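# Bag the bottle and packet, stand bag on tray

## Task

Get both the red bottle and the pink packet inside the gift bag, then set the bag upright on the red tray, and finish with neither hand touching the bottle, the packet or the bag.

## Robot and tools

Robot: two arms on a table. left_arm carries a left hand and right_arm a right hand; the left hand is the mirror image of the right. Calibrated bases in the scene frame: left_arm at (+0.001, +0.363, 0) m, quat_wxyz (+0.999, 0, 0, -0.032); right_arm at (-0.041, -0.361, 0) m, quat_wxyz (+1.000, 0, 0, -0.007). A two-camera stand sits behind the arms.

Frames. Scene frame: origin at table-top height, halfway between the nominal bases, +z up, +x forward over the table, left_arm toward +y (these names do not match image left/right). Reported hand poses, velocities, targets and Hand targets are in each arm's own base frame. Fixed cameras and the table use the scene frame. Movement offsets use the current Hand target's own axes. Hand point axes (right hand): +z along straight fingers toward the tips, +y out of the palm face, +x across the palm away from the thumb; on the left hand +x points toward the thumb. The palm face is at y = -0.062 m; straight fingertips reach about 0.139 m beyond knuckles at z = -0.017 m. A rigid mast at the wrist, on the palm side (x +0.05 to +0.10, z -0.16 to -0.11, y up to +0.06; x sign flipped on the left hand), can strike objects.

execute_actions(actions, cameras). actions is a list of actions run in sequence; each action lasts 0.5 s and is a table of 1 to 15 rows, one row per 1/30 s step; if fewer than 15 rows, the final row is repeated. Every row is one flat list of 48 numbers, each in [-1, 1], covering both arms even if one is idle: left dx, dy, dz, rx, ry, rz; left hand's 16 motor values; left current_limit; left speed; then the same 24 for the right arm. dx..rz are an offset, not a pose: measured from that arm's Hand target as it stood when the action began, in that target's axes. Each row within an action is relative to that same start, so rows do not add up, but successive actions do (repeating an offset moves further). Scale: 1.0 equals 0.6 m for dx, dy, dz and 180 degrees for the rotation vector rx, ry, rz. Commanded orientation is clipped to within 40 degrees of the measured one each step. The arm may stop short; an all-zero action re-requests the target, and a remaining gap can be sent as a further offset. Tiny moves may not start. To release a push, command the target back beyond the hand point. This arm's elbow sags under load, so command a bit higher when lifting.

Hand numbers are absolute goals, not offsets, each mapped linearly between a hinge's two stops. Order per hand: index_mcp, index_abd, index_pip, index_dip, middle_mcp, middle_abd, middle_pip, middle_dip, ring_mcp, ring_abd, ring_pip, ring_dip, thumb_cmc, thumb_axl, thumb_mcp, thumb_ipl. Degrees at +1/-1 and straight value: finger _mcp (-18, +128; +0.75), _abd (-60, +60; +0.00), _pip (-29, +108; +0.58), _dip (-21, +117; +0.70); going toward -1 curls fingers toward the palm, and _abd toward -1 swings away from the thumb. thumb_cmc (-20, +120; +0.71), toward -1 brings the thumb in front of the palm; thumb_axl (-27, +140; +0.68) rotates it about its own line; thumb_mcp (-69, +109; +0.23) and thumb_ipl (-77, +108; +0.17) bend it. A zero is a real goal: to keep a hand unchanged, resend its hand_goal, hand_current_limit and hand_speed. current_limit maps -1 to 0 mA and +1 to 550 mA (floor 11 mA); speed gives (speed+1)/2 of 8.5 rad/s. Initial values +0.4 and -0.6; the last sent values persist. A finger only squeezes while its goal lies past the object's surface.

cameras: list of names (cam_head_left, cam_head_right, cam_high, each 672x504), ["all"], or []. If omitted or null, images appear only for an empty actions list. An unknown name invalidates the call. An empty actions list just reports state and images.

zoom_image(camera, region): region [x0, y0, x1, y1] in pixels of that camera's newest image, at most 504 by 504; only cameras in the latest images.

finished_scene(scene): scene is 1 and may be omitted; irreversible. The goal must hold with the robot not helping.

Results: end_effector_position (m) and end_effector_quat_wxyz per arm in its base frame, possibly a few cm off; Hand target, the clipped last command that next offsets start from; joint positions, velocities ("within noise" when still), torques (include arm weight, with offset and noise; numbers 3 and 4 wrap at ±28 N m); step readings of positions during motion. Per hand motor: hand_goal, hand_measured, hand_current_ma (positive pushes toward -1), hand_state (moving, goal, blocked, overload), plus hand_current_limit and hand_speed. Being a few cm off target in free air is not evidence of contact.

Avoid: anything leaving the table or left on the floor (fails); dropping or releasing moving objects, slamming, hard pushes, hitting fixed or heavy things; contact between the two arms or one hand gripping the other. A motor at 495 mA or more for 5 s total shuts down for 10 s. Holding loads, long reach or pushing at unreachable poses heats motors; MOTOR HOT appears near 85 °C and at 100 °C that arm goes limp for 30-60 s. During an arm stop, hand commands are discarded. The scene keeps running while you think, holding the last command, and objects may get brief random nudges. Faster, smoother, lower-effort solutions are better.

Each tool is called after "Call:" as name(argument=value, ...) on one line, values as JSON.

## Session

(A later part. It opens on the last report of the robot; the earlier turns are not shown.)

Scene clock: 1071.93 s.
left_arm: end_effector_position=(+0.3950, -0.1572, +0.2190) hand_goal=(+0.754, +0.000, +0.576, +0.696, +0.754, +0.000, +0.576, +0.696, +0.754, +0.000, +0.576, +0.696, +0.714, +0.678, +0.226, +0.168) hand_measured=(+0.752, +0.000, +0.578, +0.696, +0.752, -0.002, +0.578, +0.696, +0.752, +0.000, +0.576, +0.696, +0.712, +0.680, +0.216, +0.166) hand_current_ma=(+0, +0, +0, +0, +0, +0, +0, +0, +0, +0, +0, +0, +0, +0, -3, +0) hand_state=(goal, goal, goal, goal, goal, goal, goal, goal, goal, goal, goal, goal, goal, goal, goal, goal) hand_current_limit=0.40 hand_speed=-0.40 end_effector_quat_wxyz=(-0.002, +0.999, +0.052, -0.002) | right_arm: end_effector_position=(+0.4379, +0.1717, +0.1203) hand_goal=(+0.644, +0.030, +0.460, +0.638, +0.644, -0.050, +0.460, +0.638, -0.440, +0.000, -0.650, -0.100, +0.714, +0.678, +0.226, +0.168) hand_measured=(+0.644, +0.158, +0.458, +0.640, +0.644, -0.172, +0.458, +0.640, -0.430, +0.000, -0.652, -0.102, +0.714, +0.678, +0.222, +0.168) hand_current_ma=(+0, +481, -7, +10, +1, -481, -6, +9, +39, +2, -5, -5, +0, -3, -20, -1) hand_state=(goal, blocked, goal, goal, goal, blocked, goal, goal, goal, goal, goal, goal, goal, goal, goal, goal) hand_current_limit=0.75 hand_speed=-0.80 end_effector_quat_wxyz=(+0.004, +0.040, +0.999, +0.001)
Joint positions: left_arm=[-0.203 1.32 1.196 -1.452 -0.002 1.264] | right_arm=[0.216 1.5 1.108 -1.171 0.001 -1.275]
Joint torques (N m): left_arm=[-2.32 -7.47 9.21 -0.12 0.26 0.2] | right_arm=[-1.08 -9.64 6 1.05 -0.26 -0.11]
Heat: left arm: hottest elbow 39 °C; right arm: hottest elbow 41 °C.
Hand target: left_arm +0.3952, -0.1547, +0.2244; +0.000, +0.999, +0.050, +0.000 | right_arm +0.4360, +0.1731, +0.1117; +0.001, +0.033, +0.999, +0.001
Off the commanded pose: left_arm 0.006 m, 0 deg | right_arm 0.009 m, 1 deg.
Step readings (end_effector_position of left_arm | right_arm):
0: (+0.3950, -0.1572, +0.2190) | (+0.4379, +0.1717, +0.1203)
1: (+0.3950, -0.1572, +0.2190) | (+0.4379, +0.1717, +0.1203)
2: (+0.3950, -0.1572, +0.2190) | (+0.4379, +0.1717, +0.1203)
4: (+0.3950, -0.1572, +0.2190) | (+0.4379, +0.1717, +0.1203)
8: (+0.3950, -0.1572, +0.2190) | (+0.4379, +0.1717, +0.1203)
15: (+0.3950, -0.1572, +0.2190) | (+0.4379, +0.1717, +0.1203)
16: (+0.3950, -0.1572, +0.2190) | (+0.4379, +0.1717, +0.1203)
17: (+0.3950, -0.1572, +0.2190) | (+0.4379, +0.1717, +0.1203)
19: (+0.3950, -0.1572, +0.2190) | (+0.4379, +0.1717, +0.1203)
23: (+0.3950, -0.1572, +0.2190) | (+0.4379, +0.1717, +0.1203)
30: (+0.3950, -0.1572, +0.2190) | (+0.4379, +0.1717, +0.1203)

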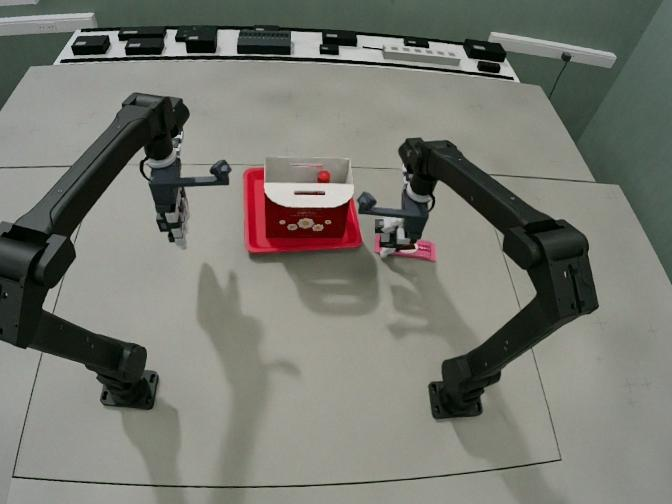

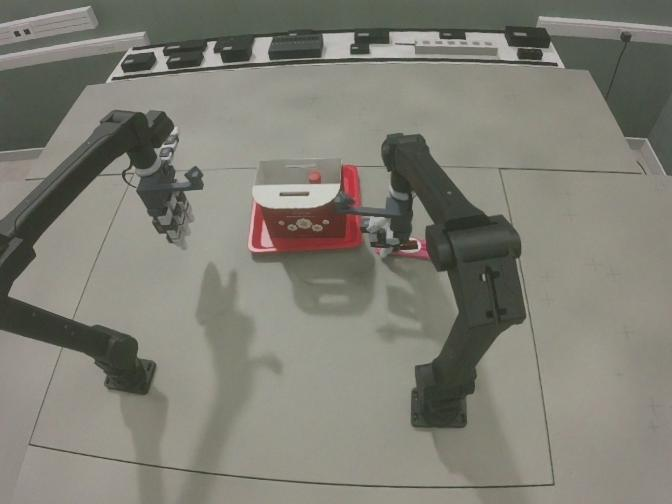

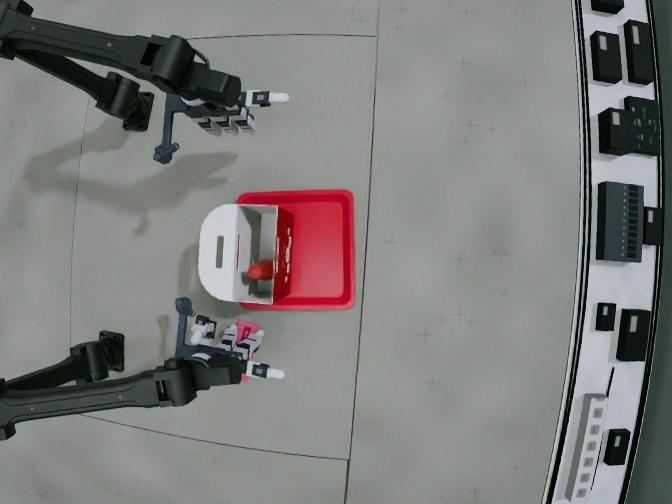

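Call:
execute_actions(actions=[[[0,0,0,0,0,0,0.754,0,0.576,0.696,0.754,0,0.576,0.696,0.754,0,0.576,0.696,0.714,0.678,0.226,0.168,0.4,-0.4,0,0,-0.05,0,0,0,0.644,0.03,0.459,0.638,0.644,-0.05,0.459,0.638,-0.44,0,-0.65,-0.1,0.714,0.678,0.226,0.168,0.75,-0.8]],[[0,0,0,0,0,0,0.754,0,0.576,0.696,0.754,0,0.576,0.696,0.754,0,0.576,0.696,0.714,0.678,0.226,0.168,0.4,-0.4,0,0,-0.05,0,0,0,0.644,0.03,0.459,0.638,0.644,-0.05,0.459,0.638,-0.44,0,-0.65,-0.1,0.714,0.678,0.226,0.168,0.75,-0.8]]], cameras=["all"])

Call:
zoom_image(camera="cam_head_left", region=[350, 180, 450, 280])

Call:
zoom_image(camera="cam_high", region=[180, 300, 280, 400])

Scene clock: 1079.53 s.
left_arm: end_effector_position=(+0.3950, -0.1572, +0.2190) hand_goal=(+0.754, +0.000, +0.576, +0.696, +0.754, +0.000, +0.576, +0.696, +0.754, +0.000, +0.576, +0.696, +0.714, +0.678, +0.226, +0.168) hand_measured=(+0.752, +0.000, +0.578, +0.696, +0.752, -0.002, +0.578, +0.696, +0.752, +0.000, +0.576, +0.696, +0.712, +0.680, +0.216, +0.166) hand_current_ma=(+0, +0, +0, +0, +0, +0, +0, +0, +0, +0, +0, +0, +0, +0, -3, +0) hand_state=(goal, goal, goal, goal, goal, goal, goal, goal, goal, goal, goal, goal, goal, goal, goal, goal) hand_current_limit=0.40 hand_speed=-0.40 end_effector_quat_wxyz=(-0.002, +0.999, +0.052, -0.002) | right_arm: end_effector_position=(+0.4181, +0.1673, +0.1428) hand_goal=(+0.644, +0.030, +0.460, +0.638, +0.644, -0.050, +0.460, +0.638, -0.440, +0.000, -0.650, -0.100, +0.714, +0.678, +0.226, +0.168) hand_measured=(+0.640, +0.158, +0.458, +0.636, +0.654, -0.168, +0.466, +0.640, -0.430, +0.000, -0.652, -0.102, +0.714, +0.678, +0.222, +0.168) hand_current_ma=(-14, +481, -6, -7, +39, -481, +25, +9, +39, +2, -5, -5, +0, -3, -20, -1) hand_state=(goal, blocked, goal, goal, goal, blocked, goal, goal, goal, goal, goal, goal, goal, goal, goal, goal) hand_current_limit=0.75 hand_speed=-0.80 end_effector_quat_wxyz=(-0.027, +0.040, +0.999, -0.008)
Joint positions: left_arm=[-0.203 1.32 1.196 -1.452 -0.002 1.264] | right_arm=[0.216 1.466 1.142 -1.303 0.001 -1.275]
Joint torques (N m): left_arm=[-2.26 -7.47 9.24 -0.12 0.25 0.2] | right_arm=[-1.26 -10.4 10.92 -0.44 -0.29 -0.09]
Heat: left arm: hottest elbow 39 °C; right arm: hottest elbow 41 °C.
Hand target: left_arm +0.3952, -0.1547, +0.2244; +0.000, +0.999, +0.050, +0.000 | right_arm +0.4359, +0.1730, +0.1716; +0.001, +0.033, +0.999, +0.001
Off the commanded pose: left_arm 0.006 m, 0 deg | right_arm 0.034 m, 3 deg.
Step readings (end_effector_position of left_arm | right_arm):
0: (+0.3950, -0.1572, +0.2190) | (+0.4379, +0.1717, +0.1203)
1: (+0.3950, -0.1572, +0.2190) | (+0.4379, +0.1717, +0.1203)
2: (+0.3950, -0.1572, +0.2190) | (+0.4378, +0.1716, +0.1202)
4: (+0.3950, -0.1572, +0.2190) | (+0.4352, +0.1711, +0.1197)
8: (+0.3950, -0.1572, +0.2190) | (+0.4291, +0.1697, +0.1197)
15: (+0.3950, -0.1572, +0.2190) | (+0.4259, +0.1690, +0.1198)
16: (+0.3950, -0.1572, +0.2190) | (+0.4256, +0.1690, +0.1199)
17: (+0.3950, -0.1572, +0.2190) | (+0.4242, +0.1687, +0.1202)
19: (+0.3950, -0.1572, +0.2190) | (+0.4198, +0.1677, +0.1220)
23: (+0.3950, -0.1572, +0.2190) | (+0.4146, +0.1666, +0.1300)
30: (+0.3950, -0.1572, +0.2190) | (+0.4185, +0.1674, +0.1427)

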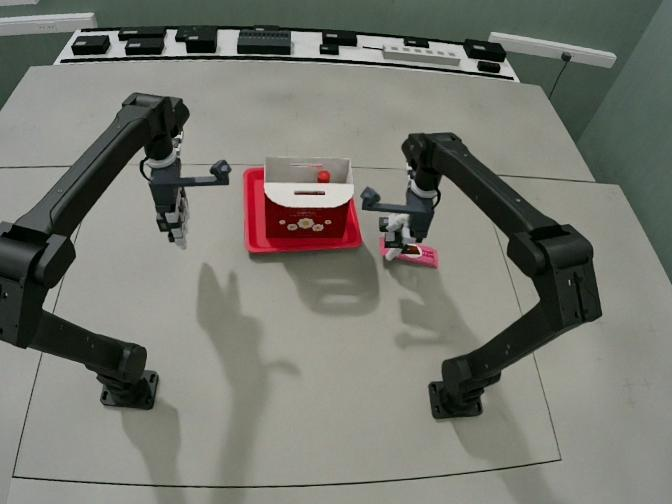

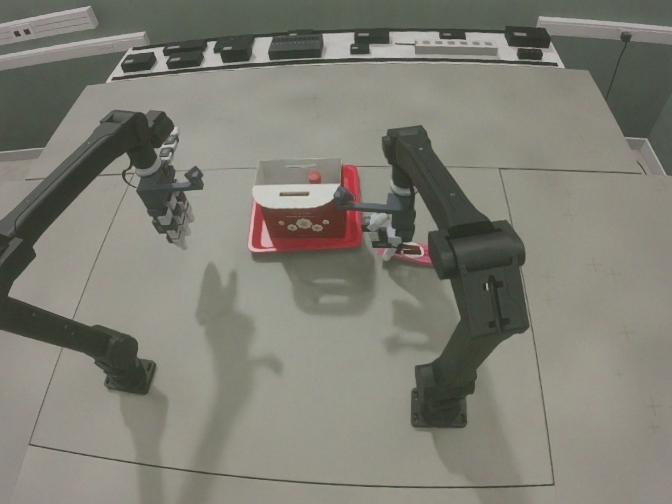

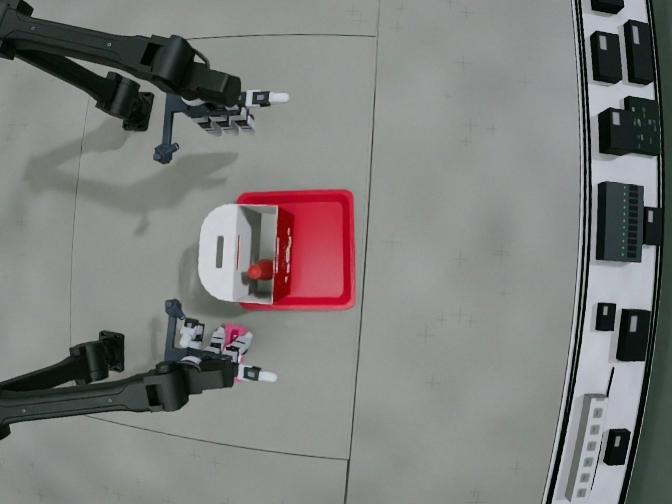

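Scaled by 5.040 from the camera's 672x504 image, which has a finer 960x720 frame.

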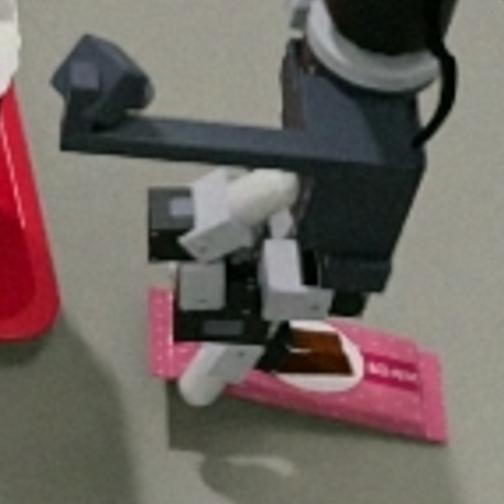

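Scaled by 5.040 from the camera's 672x504 image, which has a finer 960x720 frame.

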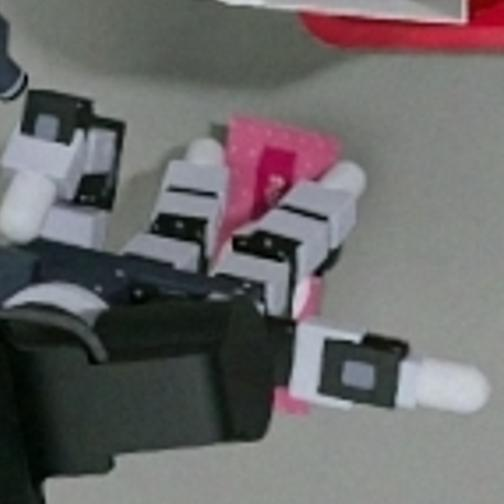

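Call:
execute_actions(actions=[[[0,0,0,0,0,0,0.754,0,0.576,0.696,0.754,0,0.576,0.696,0.754,0,0.576,0.696,0.714,0.678,0.226,0.168,0.4,-0.4,0,0,-0.05,0,0,0,0.644,0.03,0.459,0.638,0.644,-0.05,0.459,0.638,-0.44,0,-0.65,-0.1,0.714,0.678,0.226,0.168,0.75,-0.8]],[[0,0,0,0,0,0,0.754,0,0.576,0.696,0.754,0,0.576,0.696,0.754,0,0.576,0.696,0.714,0.678,0.226,0.168,0.4,-0.4,0,0,-0.05,0,0,0,0.644,0.03,0.459,0.638,0.644,-0.05,0.459,0.638,-0.44,0,-0.65,-0.1,0.714,0.678,0.226,0.168,0.75,-0.8]],[[0,0,0,0,0,0,0.754,0,0.576,0.696,0.754,0,0.576,0.696,0.754,0,0.576,0.696,0.714,0.678,0.226,0.168,0.4,-0.4,0,0,-0.05,0,0,0,0.644,0.03,0.459,0.638,0.644,-0.05,0.459,0.638,-0.44,0,-0.65,-0.1,0.714,0.678,0.226,0.168,0.75,-0.8]]], cameras=["all"])

Call:
zoom_image(camera="cam_head_left", region=[350, 160, 450, 280])

Call:
zoom_image(camera="cam_high", region=[180, 300, 280, 400])

Scene clock: 1087.97 s.
left_arm: end_effector_position=(+0.3950, -0.1572, +0.2190) hand_goal=(+0.754, +0.000, +0.576, +0.696, +0.754, +0.000, +0.576, +0.696, +0.754, +0.000, +0.576, +0.696, +0.714, +0.678, +0.226, +0.168) hand_measured=(+0.752, +0.000, +0.578, +0.696, +0.752, -0.002, +0.578, +0.696, +0.752, +0.000, +0.576, +0.696, +0.712, +0.680, +0.216, +0.166) hand_current_ma=(+0, +0, +0, +0, +0, +0, +0, +0, +0, +0, +0, +0, +0, +0, -3, +0) hand_state=(goal, goal, goal, goal, goal, goal, goal, goal, goal, goal, goal, goal, goal, goal, goal, goal) hand_current_limit=0.40 hand_speed=-0.40 end_effector_quat_wxyz=(-0.002, +0.999, +0.052, -0.002) | right_arm: end_effector_position=(+0.4233, +0.1685, +0.2324) hand_goal=(+0.644, +0.030, +0.460, +0.638, +0.644, -0.050, +0.460, +0.638, -0.440, +0.000, -0.650, -0.100, +0.714, +0.678, +0.226, +0.168) hand_measured=(+0.642, +0.032, +0.460, +0.636, +0.648, -0.052, +0.464, +0.640, -0.430, +0.000, -0.652, -0.102, +0.714, +0.678, +0.222, +0.168) hand_current_ma=(-7, +9, -3, -6, +12, -8, +13, +9, +39, +2, -6, -5, +0, -3, -20, -1) hand_state=(goal, goal, goal, goal, goal, goal, goal, goal, goal, goal, goal, goal, goal, goal, goal, goal) hand_current_limit=0.75 hand_speed=-0.80 end_effector_quat_wxyz=(-0.027, +0.040, +0.999, -0.008)
Joint positions: left_arm=[-0.203 1.32 1.196 -1.452 -0.002 1.264] | right_arm=[0.216 1.431 1.345 -1.54 0.001 -1.275]
Joint torques (N m): left_arm=[-2.32 -7.47 9.22 -0.13 0.26 0.2] | right_arm=[-2.08 -10.29 11.59 -0.49 -0.31 -0.07]
Heat: left arm: hottest elbow 39 °C; right arm: hottest elbow 42 °C.
Hand target: left_arm +0.3952, -0.1547, +0.2244; +0.000, +0.999, +0.050, +0.000 | right_arm +0.4357, +0.1728, +0.2615; +0.001, +0.033, +0.999, +0.001
Off the commanded pose: left_arm 0.006 m, 0 deg | right_arm 0.032 m, 3 deg.
Step readings (end_effector_position of left_arm | right_arm):
0: (+0.3950, -0.1572, +0.2190) | (+0.4181, +0.1673, +0.1428)
1: (+0.3950, -0.1572, +0.2190) | (+0.4181, +0.1673, +0.1429)
2: (+0.3950, -0.1572, +0.2190) | (+0.4175, +0.1672, +0.1438)
4: (+0.3950, -0.1572, +0.2190) | (+0.4155, +0.1668, +0.1475)
8: (+0.3950, -0.1572, +0.2190) | (+0.4171, +0.1671, +0.1604)
15: (+0.3950, -0.1572, +0.2190) | (+0.4201, +0.1678, +0.1726)
16: (+0.3950, -0.1572, +0.2190) | (+0.4199, +0.1677, +0.1727)
17: (+0.3950, -0.1572, +0.2190) | (+0.4191, +0.1676, +0.1735)
19: (+0.3950, -0.1572, +0.2190) | (+0.4167, +0.1670, +0.1772)
23: (+0.3950, -0.1572, +0.2190) | (+0.4190, +0.1675, +0.1903)
30: (+0.3950, -0.1572, +0.2190) | (+0.4223, +0.1682, +0.2026)
31: (+0.3950, -0.1572, +0.2190) | (+0.4221, +0.1682, +0.2029)
32: (+0.3950, -0.1572, +0.2190) | (+0.4214, +0.1681, +0.2039)
34: (+0.3950, -0.1572, +0.2190) | (+0.4188, +0.1675, +0.2080)
38: (+0.3950, -0.1572, +0.2190) | (+0.4220, +0.1682, +0.2223)
45: (+0.3950, -0.1572, +0.2190) | (+0.4241, +0.1687, +0.2325)

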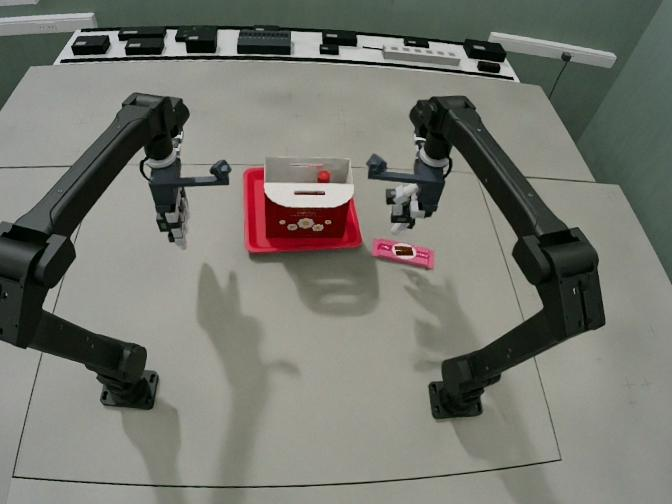

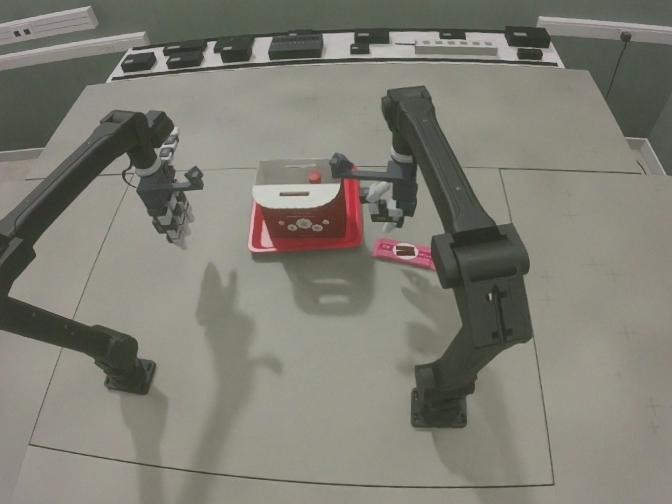

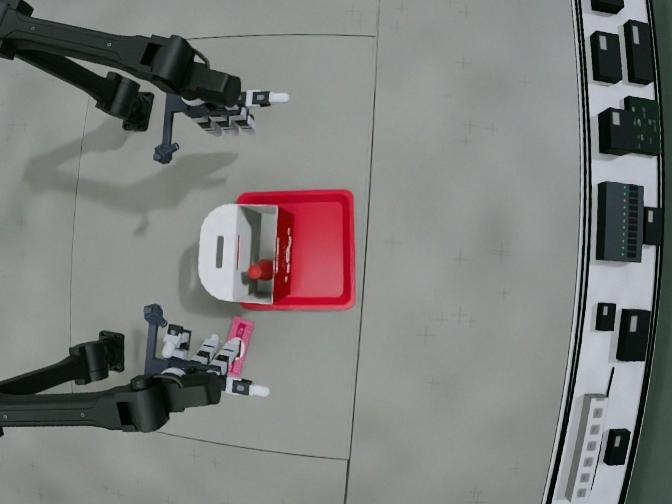

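Scaled by 4.200 from the camera's 672x504 image, which has a finer 960x720 frame.

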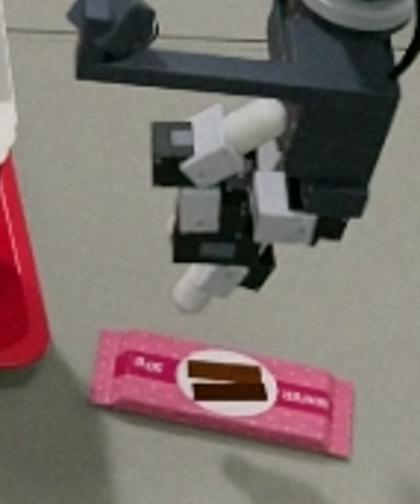

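Scaled by 5.040 from the camera's 672x504 image, which has a finer 960x720 frame.

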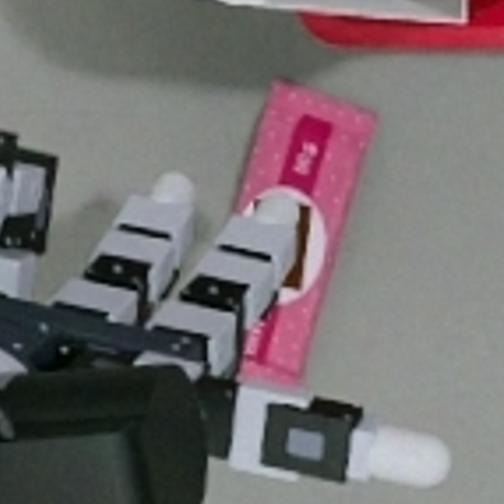

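Call:
execute_actions(actions=[[[0,0,0,0,0,0,0.754,0,0.576,0.696,0.754,0,0.576,0.696,0.754,0,0.576,0.696,0.714,0.678,0.226,0.168,0.4,-0.4,-0.0255,-0.006,0,0,0,0.041,0.644,0.02,0.459,0.638,-0.44,0,-0.65,-0.1,0.644,-0.02,0.459,0.638,0.714,0.678,0.226,0.168,0.4,-0.3]],[[0,0,0,0,0,0,0.754,0,0.576,0.696,0.754,0,0.576,0.696,0.754,0,0.576,0.696,0.714,0.678,0.226,0.168,0.4,-0.4,0,0,0.1,0,0,0,0.644,0.02,0.459,0.638,-0.44,0,-0.65,-0.1,0.644,-0.02,0.459,0.638,0.714,0.678,0.226,0.168,0.4,-0.3]]], cameras=["all"])

Call:
zoom_image(camera="cam_head_left", region=[350, 180, 450, 280])

Call:
zoom_image(camera="cam_high", region=[180, 300, 280, 400])

Scene clock: 1129.43 s.
left_arm: end_effector_position=(+0.3950, -0.1572, +0.2190) hand_goal=(+0.754, +0.000, +0.576, +0.696, +0.754, +0.000, +0.576, +0.696, +0.754, +0.000, +0.576, +0.696, +0.714, +0.678, +0.226, +0.168) hand_measured=(+0.752, +0.000, +0.578, +0.696, +0.752, -0.002, +0.578, +0.696, +0.752, +0.000, +0.576, +0.696, +0.712, +0.680, +0.216, +0.166) hand_current_ma=(+0, +0, +0, +0, +0, +0, +0, +0, +0, +0, +0, +0, +0, +0, -3, +0) hand_state=(goal, goal, goal, goal, goal, goal, goal, goal, goal, goal, goal, goal, goal, goal, goal, goal) hand_current_limit=0.40 hand_speed=-0.40 end_effector_quat_wxyz=(-0.002, +0.999, +0.052, -0.002) | right_arm: end_effector_position=(+0.4481, +0.1694, +0.2069) hand_goal=(+0.644, +0.020, +0.460, +0.638, -0.440, +0.000, -0.650, -0.100, +0.644, -0.020, +0.460, +0.638, +0.714, +0.678, +0.226, +0.168) hand_measured=(+0.642, +0.022, +0.460, +0.636, -0.422, -0.002, -0.646, -0.098, +0.644, -0.018, +0.458, +0.636, +0.714, +0.678, +0.222, +0.168) hand_current_ma=(-5, +7, -3, -6, +79, -9, +13, +10, -2, +9, -7, -8, +0, -3, -20, -1) hand_state=(goal, goal, goal, goal, goal, goal, goal, goal, goal, goal, goal, goal, goal, goal, goal, goal) hand_current_limit=0.40 hand_speed=-0.30 end_effector_quat_wxyz=(+0.000, +0.090, +0.996, +0.001)
Joint positions: left_arm=[-0.203 1.32 1.196 -1.452 -0.002 1.264] | right_arm=[0.216 1.448 1.289 -1.411 -0.002 -1.175]
Joint torques (N m): left_arm=[-2.32 -7.41 9.22 -0.12 0.25 0.2] | right_arm=[-2.49 -9.7 6.69 0.83 -0.15 0.19]
Heat: left arm: hottest elbow 39 °C; right arm: hottest elbow 43 °C.
Hand target: left_arm +0.3952, -0.1547, +0.2244; +0.000, +0.999, +0.050, +0.000 | right_arm +0.4510, +0.1683, +0.2017; +0.001, +0.097, +0.995, +0.001
Off the commanded pose: left_arm 0.006 m, 0 deg | right_arm 0.006 m, 1 deg.
Step readings (end_effector_position of left_arm | right_arm):
0: (+0.3950, -0.1572, +0.2190) | (+0.4233, +0.1685, +0.2324)
1: (+0.3950, -0.1572, +0.2190) | (+0.4233, +0.1685, +0.2324)
2: (+0.3950, -0.1572, +0.2190) | (+0.4234, +0.1684, +0.2324)
4: (+0.3950, -0.1572, +0.2190) | (+0.4247, +0.1683, +0.2325)
8: (+0.3950, -0.1572, +0.2190) | (+0.4283, +0.1673, +0.2332)
15: (+0.3950, -0.1572, +0.2190) | (+0.4327, +0.1667, +0.2361)
16: (+0.3950, -0.1572, +0.2190) | (+0.4329, +0.1666, +0.2361)
17: (+0.3950, -0.1572, +0.2190) | (+0.4342, +0.1668, +0.2363)
19: (+0.3950, -0.1572, +0.2190) | (+0.4410, +0.1682, +0.2354)
23: (+0.3950, -0.1572, +0.2190) | (+0.4471, +0.1693, +0.2225)
30: (+0.3950, -0.1572, +0.2190) | (+0.4471, +0.1692, +0.2067)

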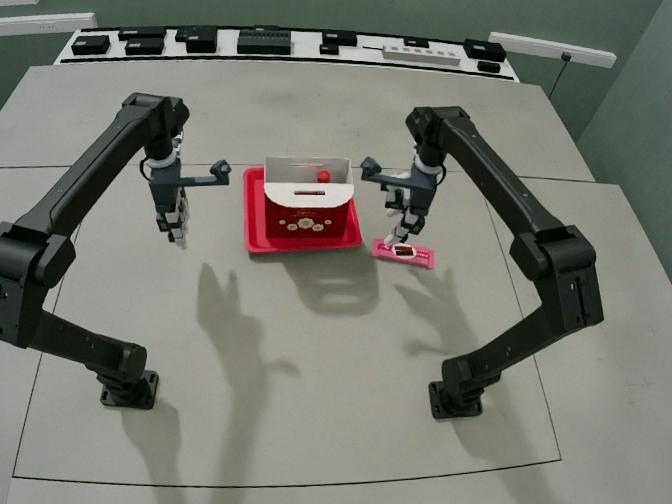

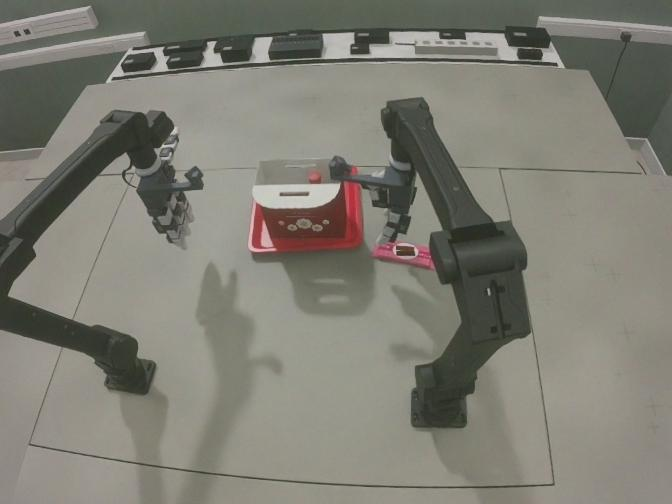

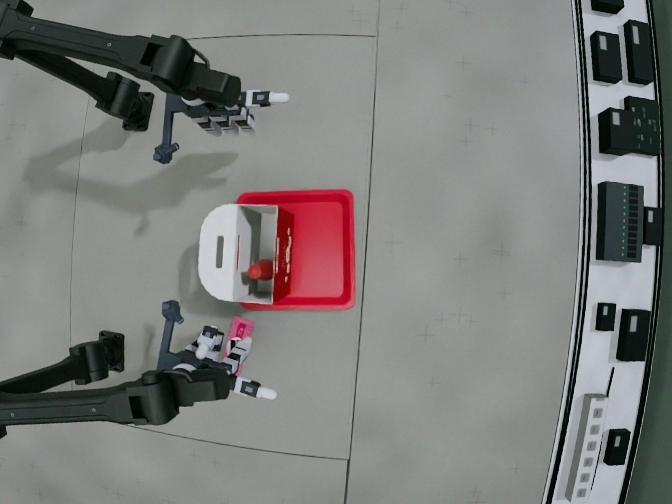

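Scaled by 5.040 from the camera's 672x504 image, which has a finer 960x720 frame.

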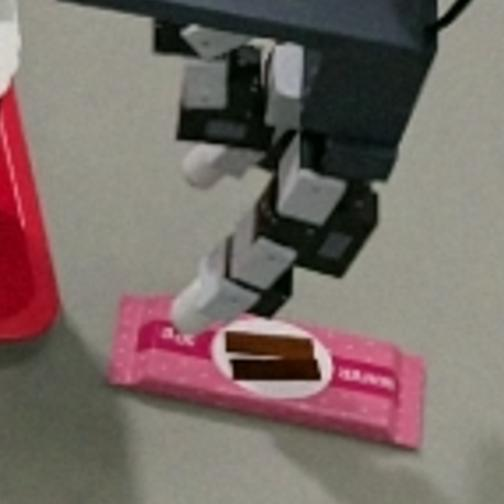

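Scaled by 5.040 from the camera's 672x504 image, which has a finer 960x720 frame.

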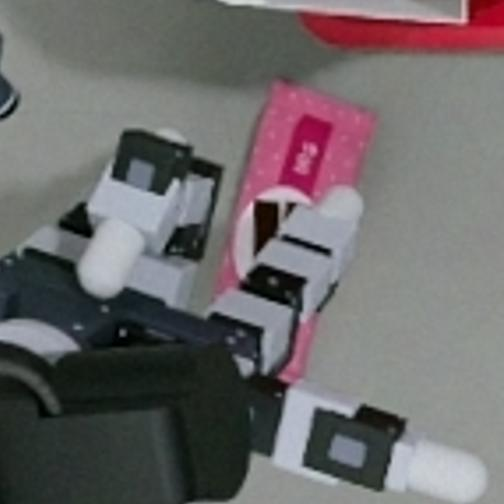

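Call:
execute_actions(actions=[[[0,0,0,0,0,0,0.754,0,0.576,0.696,0.754,0,0.576,0.696,0.754,0,0.576,0.696,0.714,0.678,0.226,0.168,0.4,-0.4,0,0,0.06,0,0,0,0.644,0.02,0.459,0.638,-0.44,0,-0.65,-0.1,0.644,-0.02,0.459,0.638,0.714,0.678,0.226,0.168,0.4,-0.3]],[[0,0,0,0,0,0,0.754,0,0.576,0.696,0.754,0,0.576,0.696,0.754,0,0.576,0.696,0.714,0.678,0.226,0.168,0.4,-0.4,0,0,0.06,0,0,0,0.644,0.02,0.459,0.638,-0.44,0,-0.65,-0.1,0.644,-0.02,0.459,0.638,0.714,0.678,0.226,0.168,0.4,-0.3]]], cameras=["all"])

Call:
zoom_image(camera="cam_head_left", region=[360, 220, 420, 280])

Call:
zoom_image(camera="cam_high", region=[180, 300, 280, 400])

Scene clock: 1136.40 s.
left_arm: end_effector_position=(+0.3950, -0.1572, +0.2190) hand_goal=(+0.754, +0.000, +0.576, +0.696, +0.754, +0.000, +0.576, +0.696, +0.754, +0.000, +0.576, +0.696, +0.714, +0.678, +0.226, +0.168) hand_measured=(+0.752, +0.000, +0.578, +0.696, +0.752, -0.002, +0.578, +0.696, +0.752, +0.000, +0.576, +0.696, +0.712, +0.680, +0.216, +0.166) hand_current_ma=(+0, +0, +0, +0, +0, +0, +0, +0, +0, +0, +0, +0, +0, +0, -3, +0) hand_state=(goal, goal, goal, goal, goal, goal, goal, goal, goal, goal, goal, goal, goal, goal, goal, goal) hand_current_limit=0.40 hand_speed=-0.40 end_effector_quat_wxyz=(-0.002, +0.999, +0.052, -0.002) | right_arm: end_effector_position=(+0.4488, +0.1695, +0.1340) hand_goal=(+0.644, +0.020, +0.460, +0.638, -0.440, +0.000, -0.650, -0.100, +0.644, -0.020, +0.460, +0.638, +0.714, +0.678, +0.226, +0.168) hand_measured=(+0.642, +0.022, +0.460, +0.636, -0.422, -0.002, -0.646, -0.098, +0.644, -0.018, +0.458, +0.636, +0.714, +0.678, +0.222, +0.168) hand_current_ma=(-5, +7, -3, -6, +76, -9, +13, +10, -2, +8, -7, -8, +0, -3, -20, -1) hand_state=(goal, goal, goal, goal, goal, goal, goal, goal, goal, goal, goal, goal, goal, goal, goal, goal) hand_current_limit=0.40 hand_speed=-0.30 end_effector_quat_wxyz=(-0.001, +0.090, +0.996, +0.001)
Joint positions: left_arm=[-0.203 1.32 1.196 -1.452 -0.002 1.264] | right_arm=[0.216 1.5 1.148 -1.22 -0.002 -1.174]
Joint torques (N m): left_arm=[-2.32 -7.41 9.22 -0.12 0.25 0.2] | right_arm=[-2.08 -9.64 6.26 0.99 -0.09 0.19]
Heat: left arm: hottest elbow 39 °C; right arm: hottest elbow 43 °C.
Hand target: left_arm +0.3952, -0.1547, +0.2244; +0.000, +0.999, +0.050, +0.000 | right_arm +0.4511, +0.1684, +0.1298; +0.001, +0.097, +0.995, +0.001
Off the commanded pose: left_arm 0.006 m, 0 deg | right_arm 0.005 m, 1 deg.
Step readings (end_effector_position of left_arm | right_arm):
0: (+0.3950, -0.1572, +0.2190) | (+0.4481, +0.1694, +0.2069)
1: (+0.3950, -0.1572, +0.2190) | (+0.4481, +0.1694, +0.2067)
2: (+0.3950, -0.1572, +0.2190) | (+0.4487, +0.1695, +0.2051)
4: (+0.3950, -0.1572, +0.2190) | (+0.4505, +0.1699, +0.1988)
8: (+0.3950, -0.1572, +0.2190) | (+0.4464, +0.1690, +0.1795)
15: (+0.3950, -0.1572, +0.2190) | (+0.4479, +0.1693, +0.1700)
16: (+0.3950, -0.1572, +0.2190) | (+0.4484, +0.1694, +0.1701)
17: (+0.3950, -0.1572, +0.2190) | (+0.4490, +0.1696, +0.1688)
19: (+0.3950, -0.1572, +0.2190) | (+0.4510, +0.1700, +0.1634)
23: (+0.3950, -0.1572, +0.2190) | (+0.4474, +0.1692, +0.1454)
30: (+0.3950, -0.1572, +0.2190) | (+0.4482, +0.1694, +0.1339)

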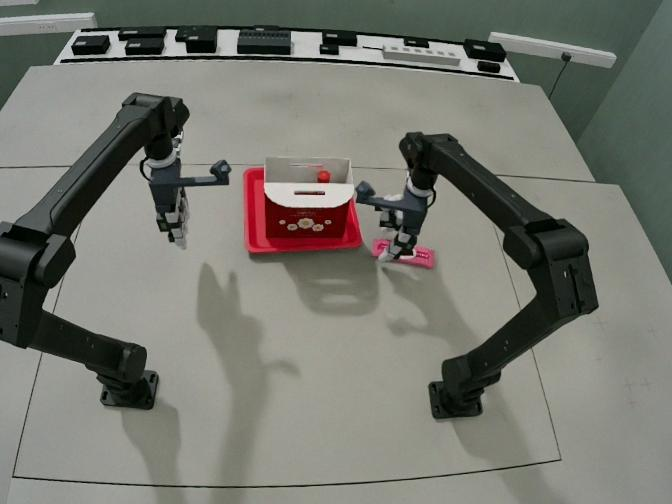

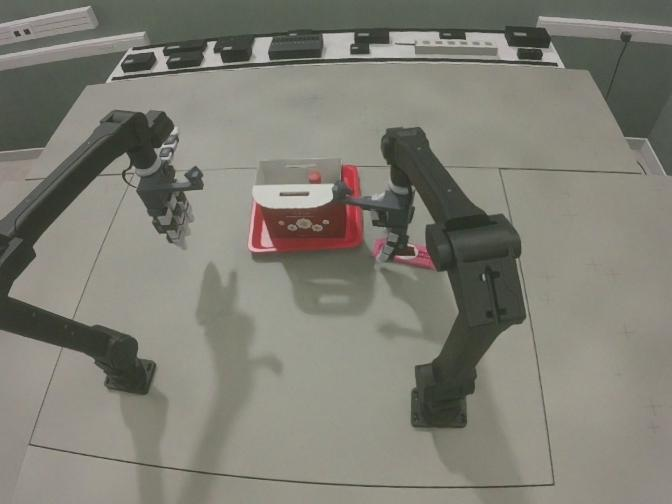

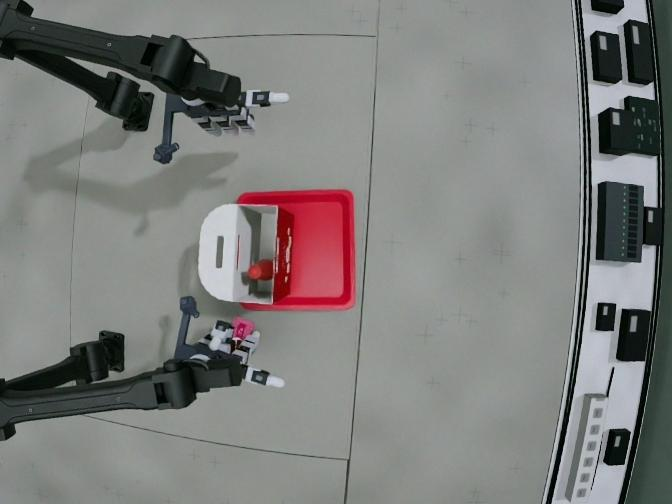

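Scaled by 8.400 from the camera's 672x504 image, which has a finer 960x720 frame.

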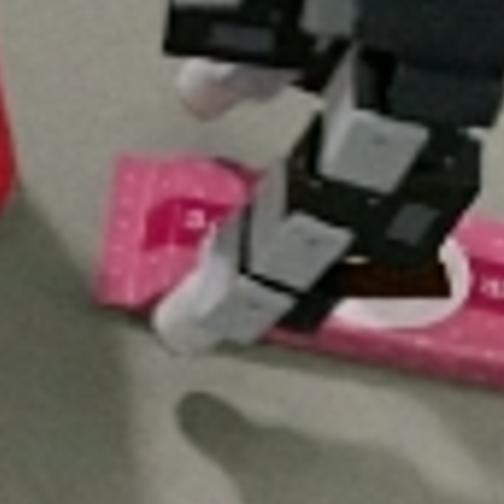

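Scaled by 5.040 from the camera's 672x504 image, which has a finer 960x720 frame.

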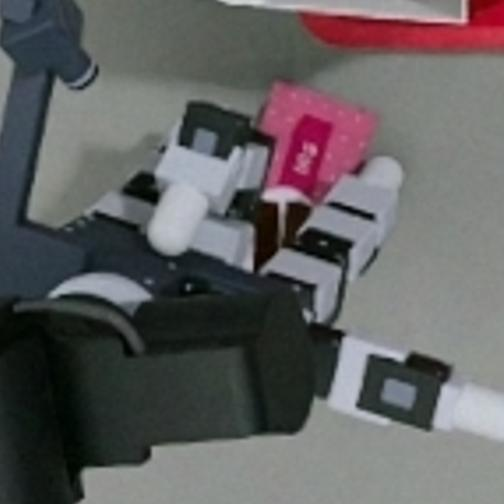

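Call:
execute_actions(actions=[[[0,0,0,0,0,0,0.754,0,0.576,0.696,0.754,0,0.576,0.696,0.754,0,0.576,0.696,0.714,0.678,0.226,0.168,0.4,-0.4,0,0,0.03,0,0,0,0.644,0.02,0.459,0.638,-0.44,0,-0.65,-0.1,0.644,-0.02,0.459,0.638,0.714,0.678,0.226,0.168,0.4,-0.3]]], cameras=["all"])

Call:
zoom_image(camera="cam_head_left", region=[360, 220, 420, 280])

Call:
zoom_image(camera="cam_high", region=[180, 300, 280, 400])

Scene clock: 1146.63 s.
left_arm: end_effector_position=(+0.3950, -0.1572, +0.2190) hand_goal=(+0.754, +0.000, +0.576, +0.696, +0.754, +0.000, +0.576, +0.696, +0.754, +0.000, +0.576, +0.696, +0.714, +0.678, +0.226, +0.168) hand_measured=(+0.752, +0.000, +0.578, +0.696, +0.752, -0.002, +0.578, +0.696, +0.752, +0.000, +0.576, +0.696, +0.712, +0.680, +0.216, +0.166) hand_current_ma=(+0, +0, +0, +0, +0, +0, +0, +0, +0, +0, +0, +0, +0, +0, -3, +0) hand_state=(goal, goal, goal, goal, goal, goal, goal, goal, goal, goal, goal, goal, goal, goal, goal, goal) hand_current_limit=0.40 hand_speed=-0.40 end_effector_quat_wxyz=(-0.002, +0.999, +0.052, -0.002) | right_arm: end_effector_position=(+0.4500, +0.1698, +0.1192) hand_goal=(+0.644, +0.020, +0.460, +0.638, -0.440, +0.000, -0.650, -0.100, +0.644, -0.020, +0.460, +0.638, +0.714, +0.678, +0.226, +0.168) hand_measured=(+0.642, +0.022, +0.460, +0.636, -0.422, -0.002, -0.646, -0.098, +0.644, -0.018, +0.458, +0.636, +0.714, +0.678, +0.222, +0.168) hand_current_ma=(-5, +7, -3, -6, +76, -9, +13, +10, -2, +8, -7, -8, +0, -3, -20, -1) hand_state=(goal, goal, goal, goal, goal, goal, goal, goal, goal, goal, goal, goal, goal, goal, goal, goal) hand_current_limit=0.40 hand_speed=-0.30 end_effector_quat_wxyz=(+0.003, +0.090, +0.996, +0.002)
Joint positions: left_arm=[-0.203 1.32 1.196 -1.452 -0.002 1.264] | right_arm=[0.216 1.513 1.12 -1.171 -0.002 -1.174]
Joint torques (N m): left_arm=[-2.26 -7.47 9.24 -0.13 0.26 0.2] | right_arm=[-1.9 -10.23 5.96 0.81 -0.13 0.17]
Heat: left arm: hottest elbow 39 °C; right arm: hottest elbow 43 °C.
Hand target: left_arm +0.3952, -0.1547, +0.2244; +0.000, +0.999, +0.050, +0.000 | right_arm +0.4510, +0.1685, +0.1117; +0.001, +0.097, +0.995, +0.001
Off the commanded pose: left_arm 0.006 m, 0 deg | right_arm 0.008 m, 1 deg.
Step readings (end_effector_position of left_arm | right_arm):
0: (+0.3950, -0.1572, +0.2190) | (+0.4488, +0.1695, +0.1340)
1: (+0.3950, -0.1572, +0.2190) | (+0.4489, +0.1695, +0.1340)
2: (+0.3950, -0.1572, +0.2190) | (+0.4493, +0.1696, +0.1335)
4: (+0.3950, -0.1572, +0.2190) | (+0.4508, +0.1700, +0.1318)
8: (+0.3950, -0.1572, +0.2190) | (+0.4498, +0.1697, +0.1245)
15: (+0.3950, -0.1572, +0.2190) | (+0.4497, +0.1697, +0.1191)

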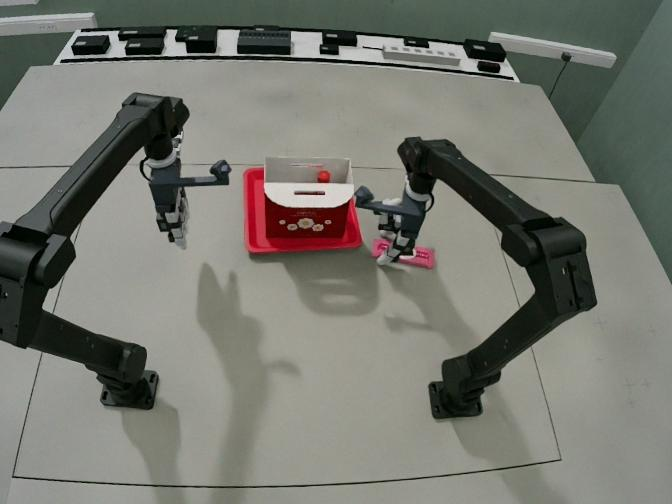

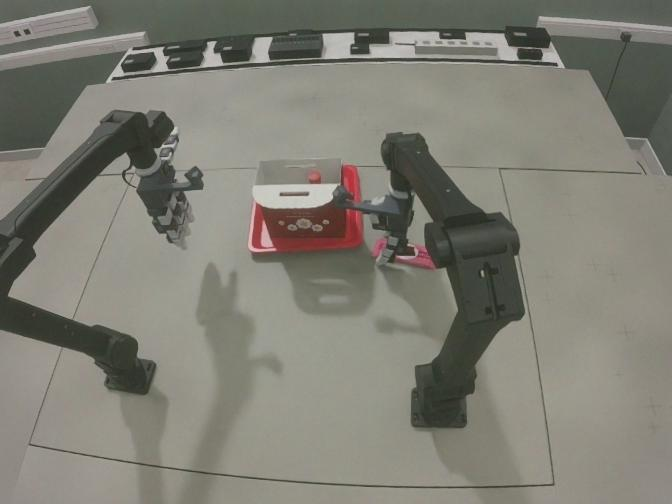

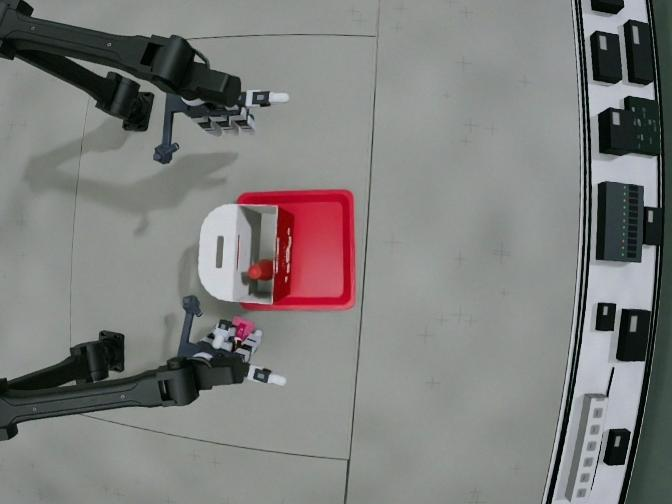

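Scaled by 8.400 from the camera's 672x504 image, which has a finer 960x720 frame.

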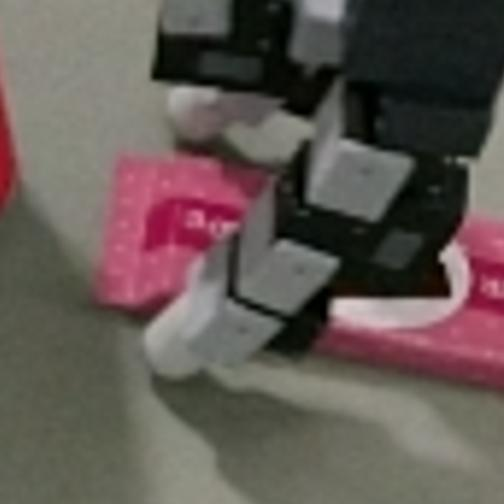

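Scaled by 5.040 from the camera's 672x504 image, which has a finer 960x720 frame.

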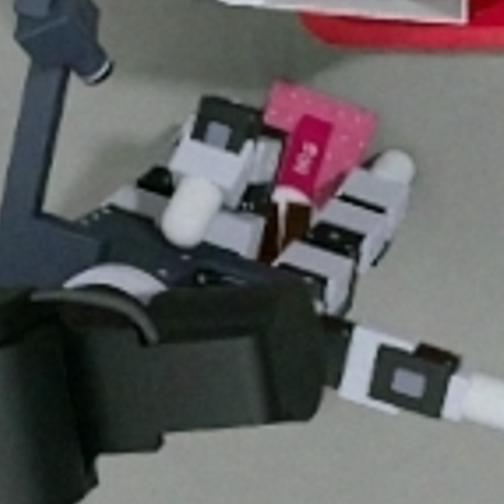

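Call:
execute_actions(actions=[[[0,0,0,0,0,0,0.754,0,0.576,0.696,0.754,0,0.576,0.696,0.754,0,0.576,0.696,0.714,0.678,0.226,0.168,0.4,-0.4,0,0,0.0,0,0,0,0.644,-0.1,0.459,0.638,-0.44,0,-0.65,-0.1,0.644,0.1,0.459,0.638,0.714,0.678,0.226,0.168,0.4,-0.8]],[[0,0,0,0,0,0,0.754,0,0.576,0.696,0.754,0,0.576,0.696,0.754,0,0.576,0.696,0.714,0.678,0.226,0.168,0.4,-0.4,0,0,0.0,0,0,0,0.644,-0.22,0.459,0.638,-0.44,0,-0.65,-0.1,0.644,0.22,0.459,0.638,0.714,0.678,0.226,0.168,0.77,-0.8]]], cameras=["all"])

Call:
zoom_image(camera="cam_head_left", region=[360, 220, 420, 280])

Call:
zoom_image(camera="cam_high", region=[180, 300, 280, 400])

Scene clock: 1152.33 s.
left_arm: end_effector_position=(+0.3950, -0.1572, +0.2190) hand_goal=(+0.754, +0.000, +0.576, +0.696, +0.754, +0.000, +0.576, +0.696, +0.754, +0.000, +0.576, +0.696, +0.714, +0.678, +0.226, +0.168) hand_measured=(+0.752, +0.000, +0.578, +0.696, +0.752, -0.002, +0.578, +0.696, +0.752, +0.000, +0.576, +0.696, +0.712, +0.680, +0.216, +0.166) hand_current_ma=(+0, +0, +0, +0, +0, +0, +0, +0, +0, +0, +0, +0, +0, +0, -3, +0) hand_state=(goal, goal, goal, goal, goal, goal, goal, goal, goal, goal, goal, goal, goal, goal, goal, goal) hand_current_limit=0.40 hand_speed=-0.40 end_effector_quat_wxyz=(-0.002, +0.999, +0.052, -0.002) | right_arm: end_effector_position=(+0.4501, +0.1698, +0.1192) hand_goal=(+0.644, -0.220, +0.460, +0.638, -0.440, +0.000, -0.650, -0.100, +0.644, +0.220, +0.460, +0.638, +0.714, +0.678, +0.226, +0.168) hand_measured=(+0.642, -0.078, +0.460, +0.636, -0.422, -0.002, -0.646, -0.098, +0.644, +0.072, +0.458, +0.636, +0.714, +0.678, +0.222, +0.168) hand_current_ma=(-5, +487, -3, -6, +76, -9, +13, +10, -2, -487, -6, -8, +0, -3, -20, -1) hand_state=(goal, blocked, goal, goal, goal, goal, goal, goal, goal, blocked, goal, goal, goal, goal, goal, goal) hand_current_limit=0.77 hand_speed=-0.80 end_effector_quat_wxyz=(+0.003, +0.090, +0.996, +0.002)
Joint positions: left_arm=[-0.203 1.32 1.196 -1.452 -0.002 1.264] | right_arm=[0.216 1.513 1.12 -1.171 -0.002 -1.174]
Joint torques (N m): left_arm=[-2.26 -7.41 9.24 -0.12 0.25 0.2] | right_arm=[-1.79 -9.52 6.05 0.83 -0.14 0.19]
Heat: left arm: hottest elbow 39 °C; right arm: hottest elbow 42 °C.
Hand target: left_arm +0.3952, -0.1547, +0.2244; +0.000, +0.999, +0.050, +0.000 | right_arm +0.4511, +0.1685, +0.1118; +0.001, +0.097, +0.995, +0.001
Off the commanded pose: left_arm 0.006 m, 0 deg | right_arm 0.008 m, 1 deg.
Step readings (end_effector_position of left_arm | right_arm):
0: (+0.3950, -0.1572, +0.2190) | (+0.4501, +0.1698, +0.1192)
1: (+0.3950, -0.1572, +0.2190) | (+0.4501, +0.1698, +0.1192)
2: (+0.3950, -0.1572, +0.2190) | (+0.4501, +0.1698, +0.1192)
4: (+0.3950, -0.1572, +0.2190) | (+0.4501, +0.1698, +0.1192)
8: (+0.3950, -0.1572, +0.2190) | (+0.4501, +0.1698, +0.1192)
15: (+0.3950, -0.1572, +0.2190) | (+0.4501, +0.1698, +0.1192)
16: (+0.3950, -0.1572, +0.2190) | (+0.4501, +0.1698, +0.1192)
17: (+0.3950, -0.1572, +0.2190) | (+0.4501, +0.1698, +0.1192)
19: (+0.3950, -0.1572, +0.2190) | (+0.4501, +0.1698, +0.1192)
23: (+0.3950, -0.1572, +0.2190) | (+0.4501, +0.1698, +0.1192)
30: (+0.3950, -0.1572, +0.2190) | (+0.4501, +0.1698, +0.1192)

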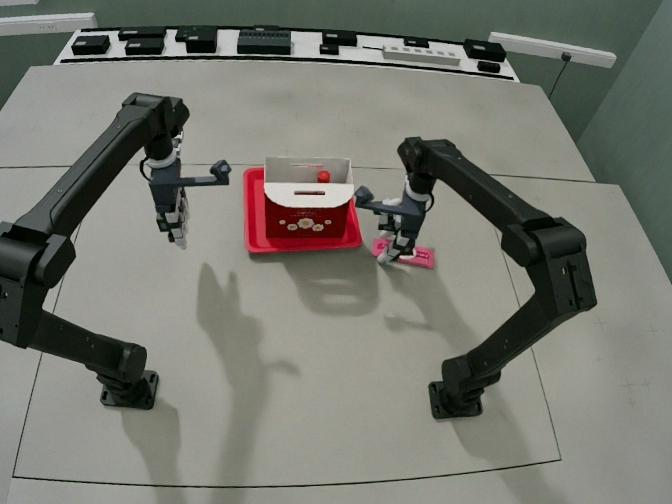

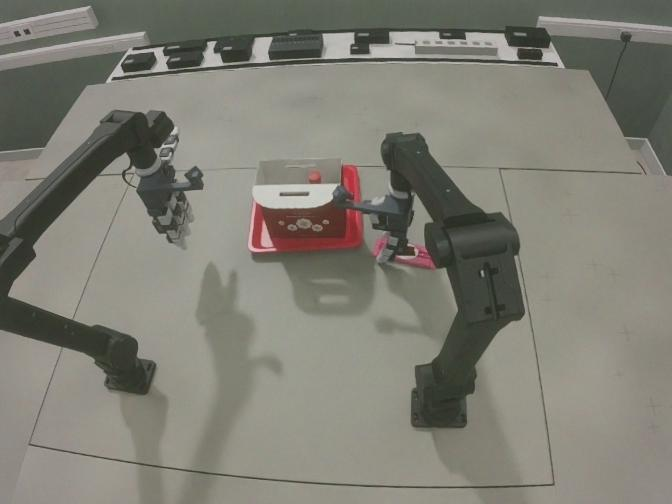

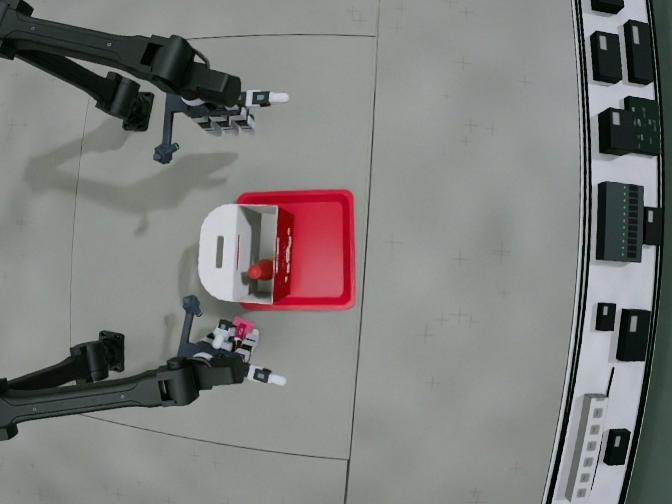

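Scaled by 8.400 from the camera's 672x504 image, which has a finer 960x720 frame.

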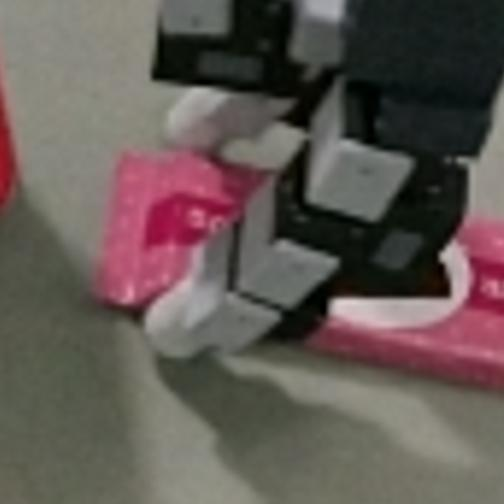

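Scaled by 5.040 from the camera's 672x504 image, which has a finer 960x720 frame.

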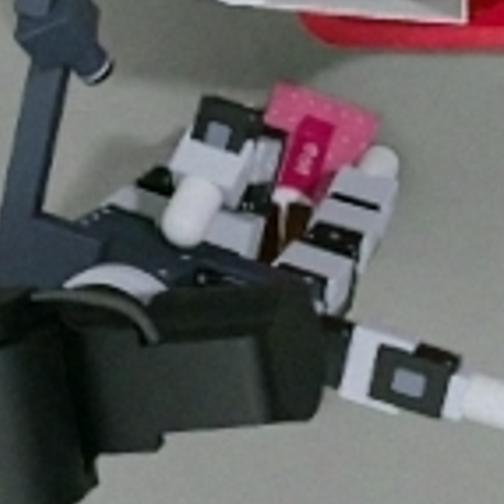

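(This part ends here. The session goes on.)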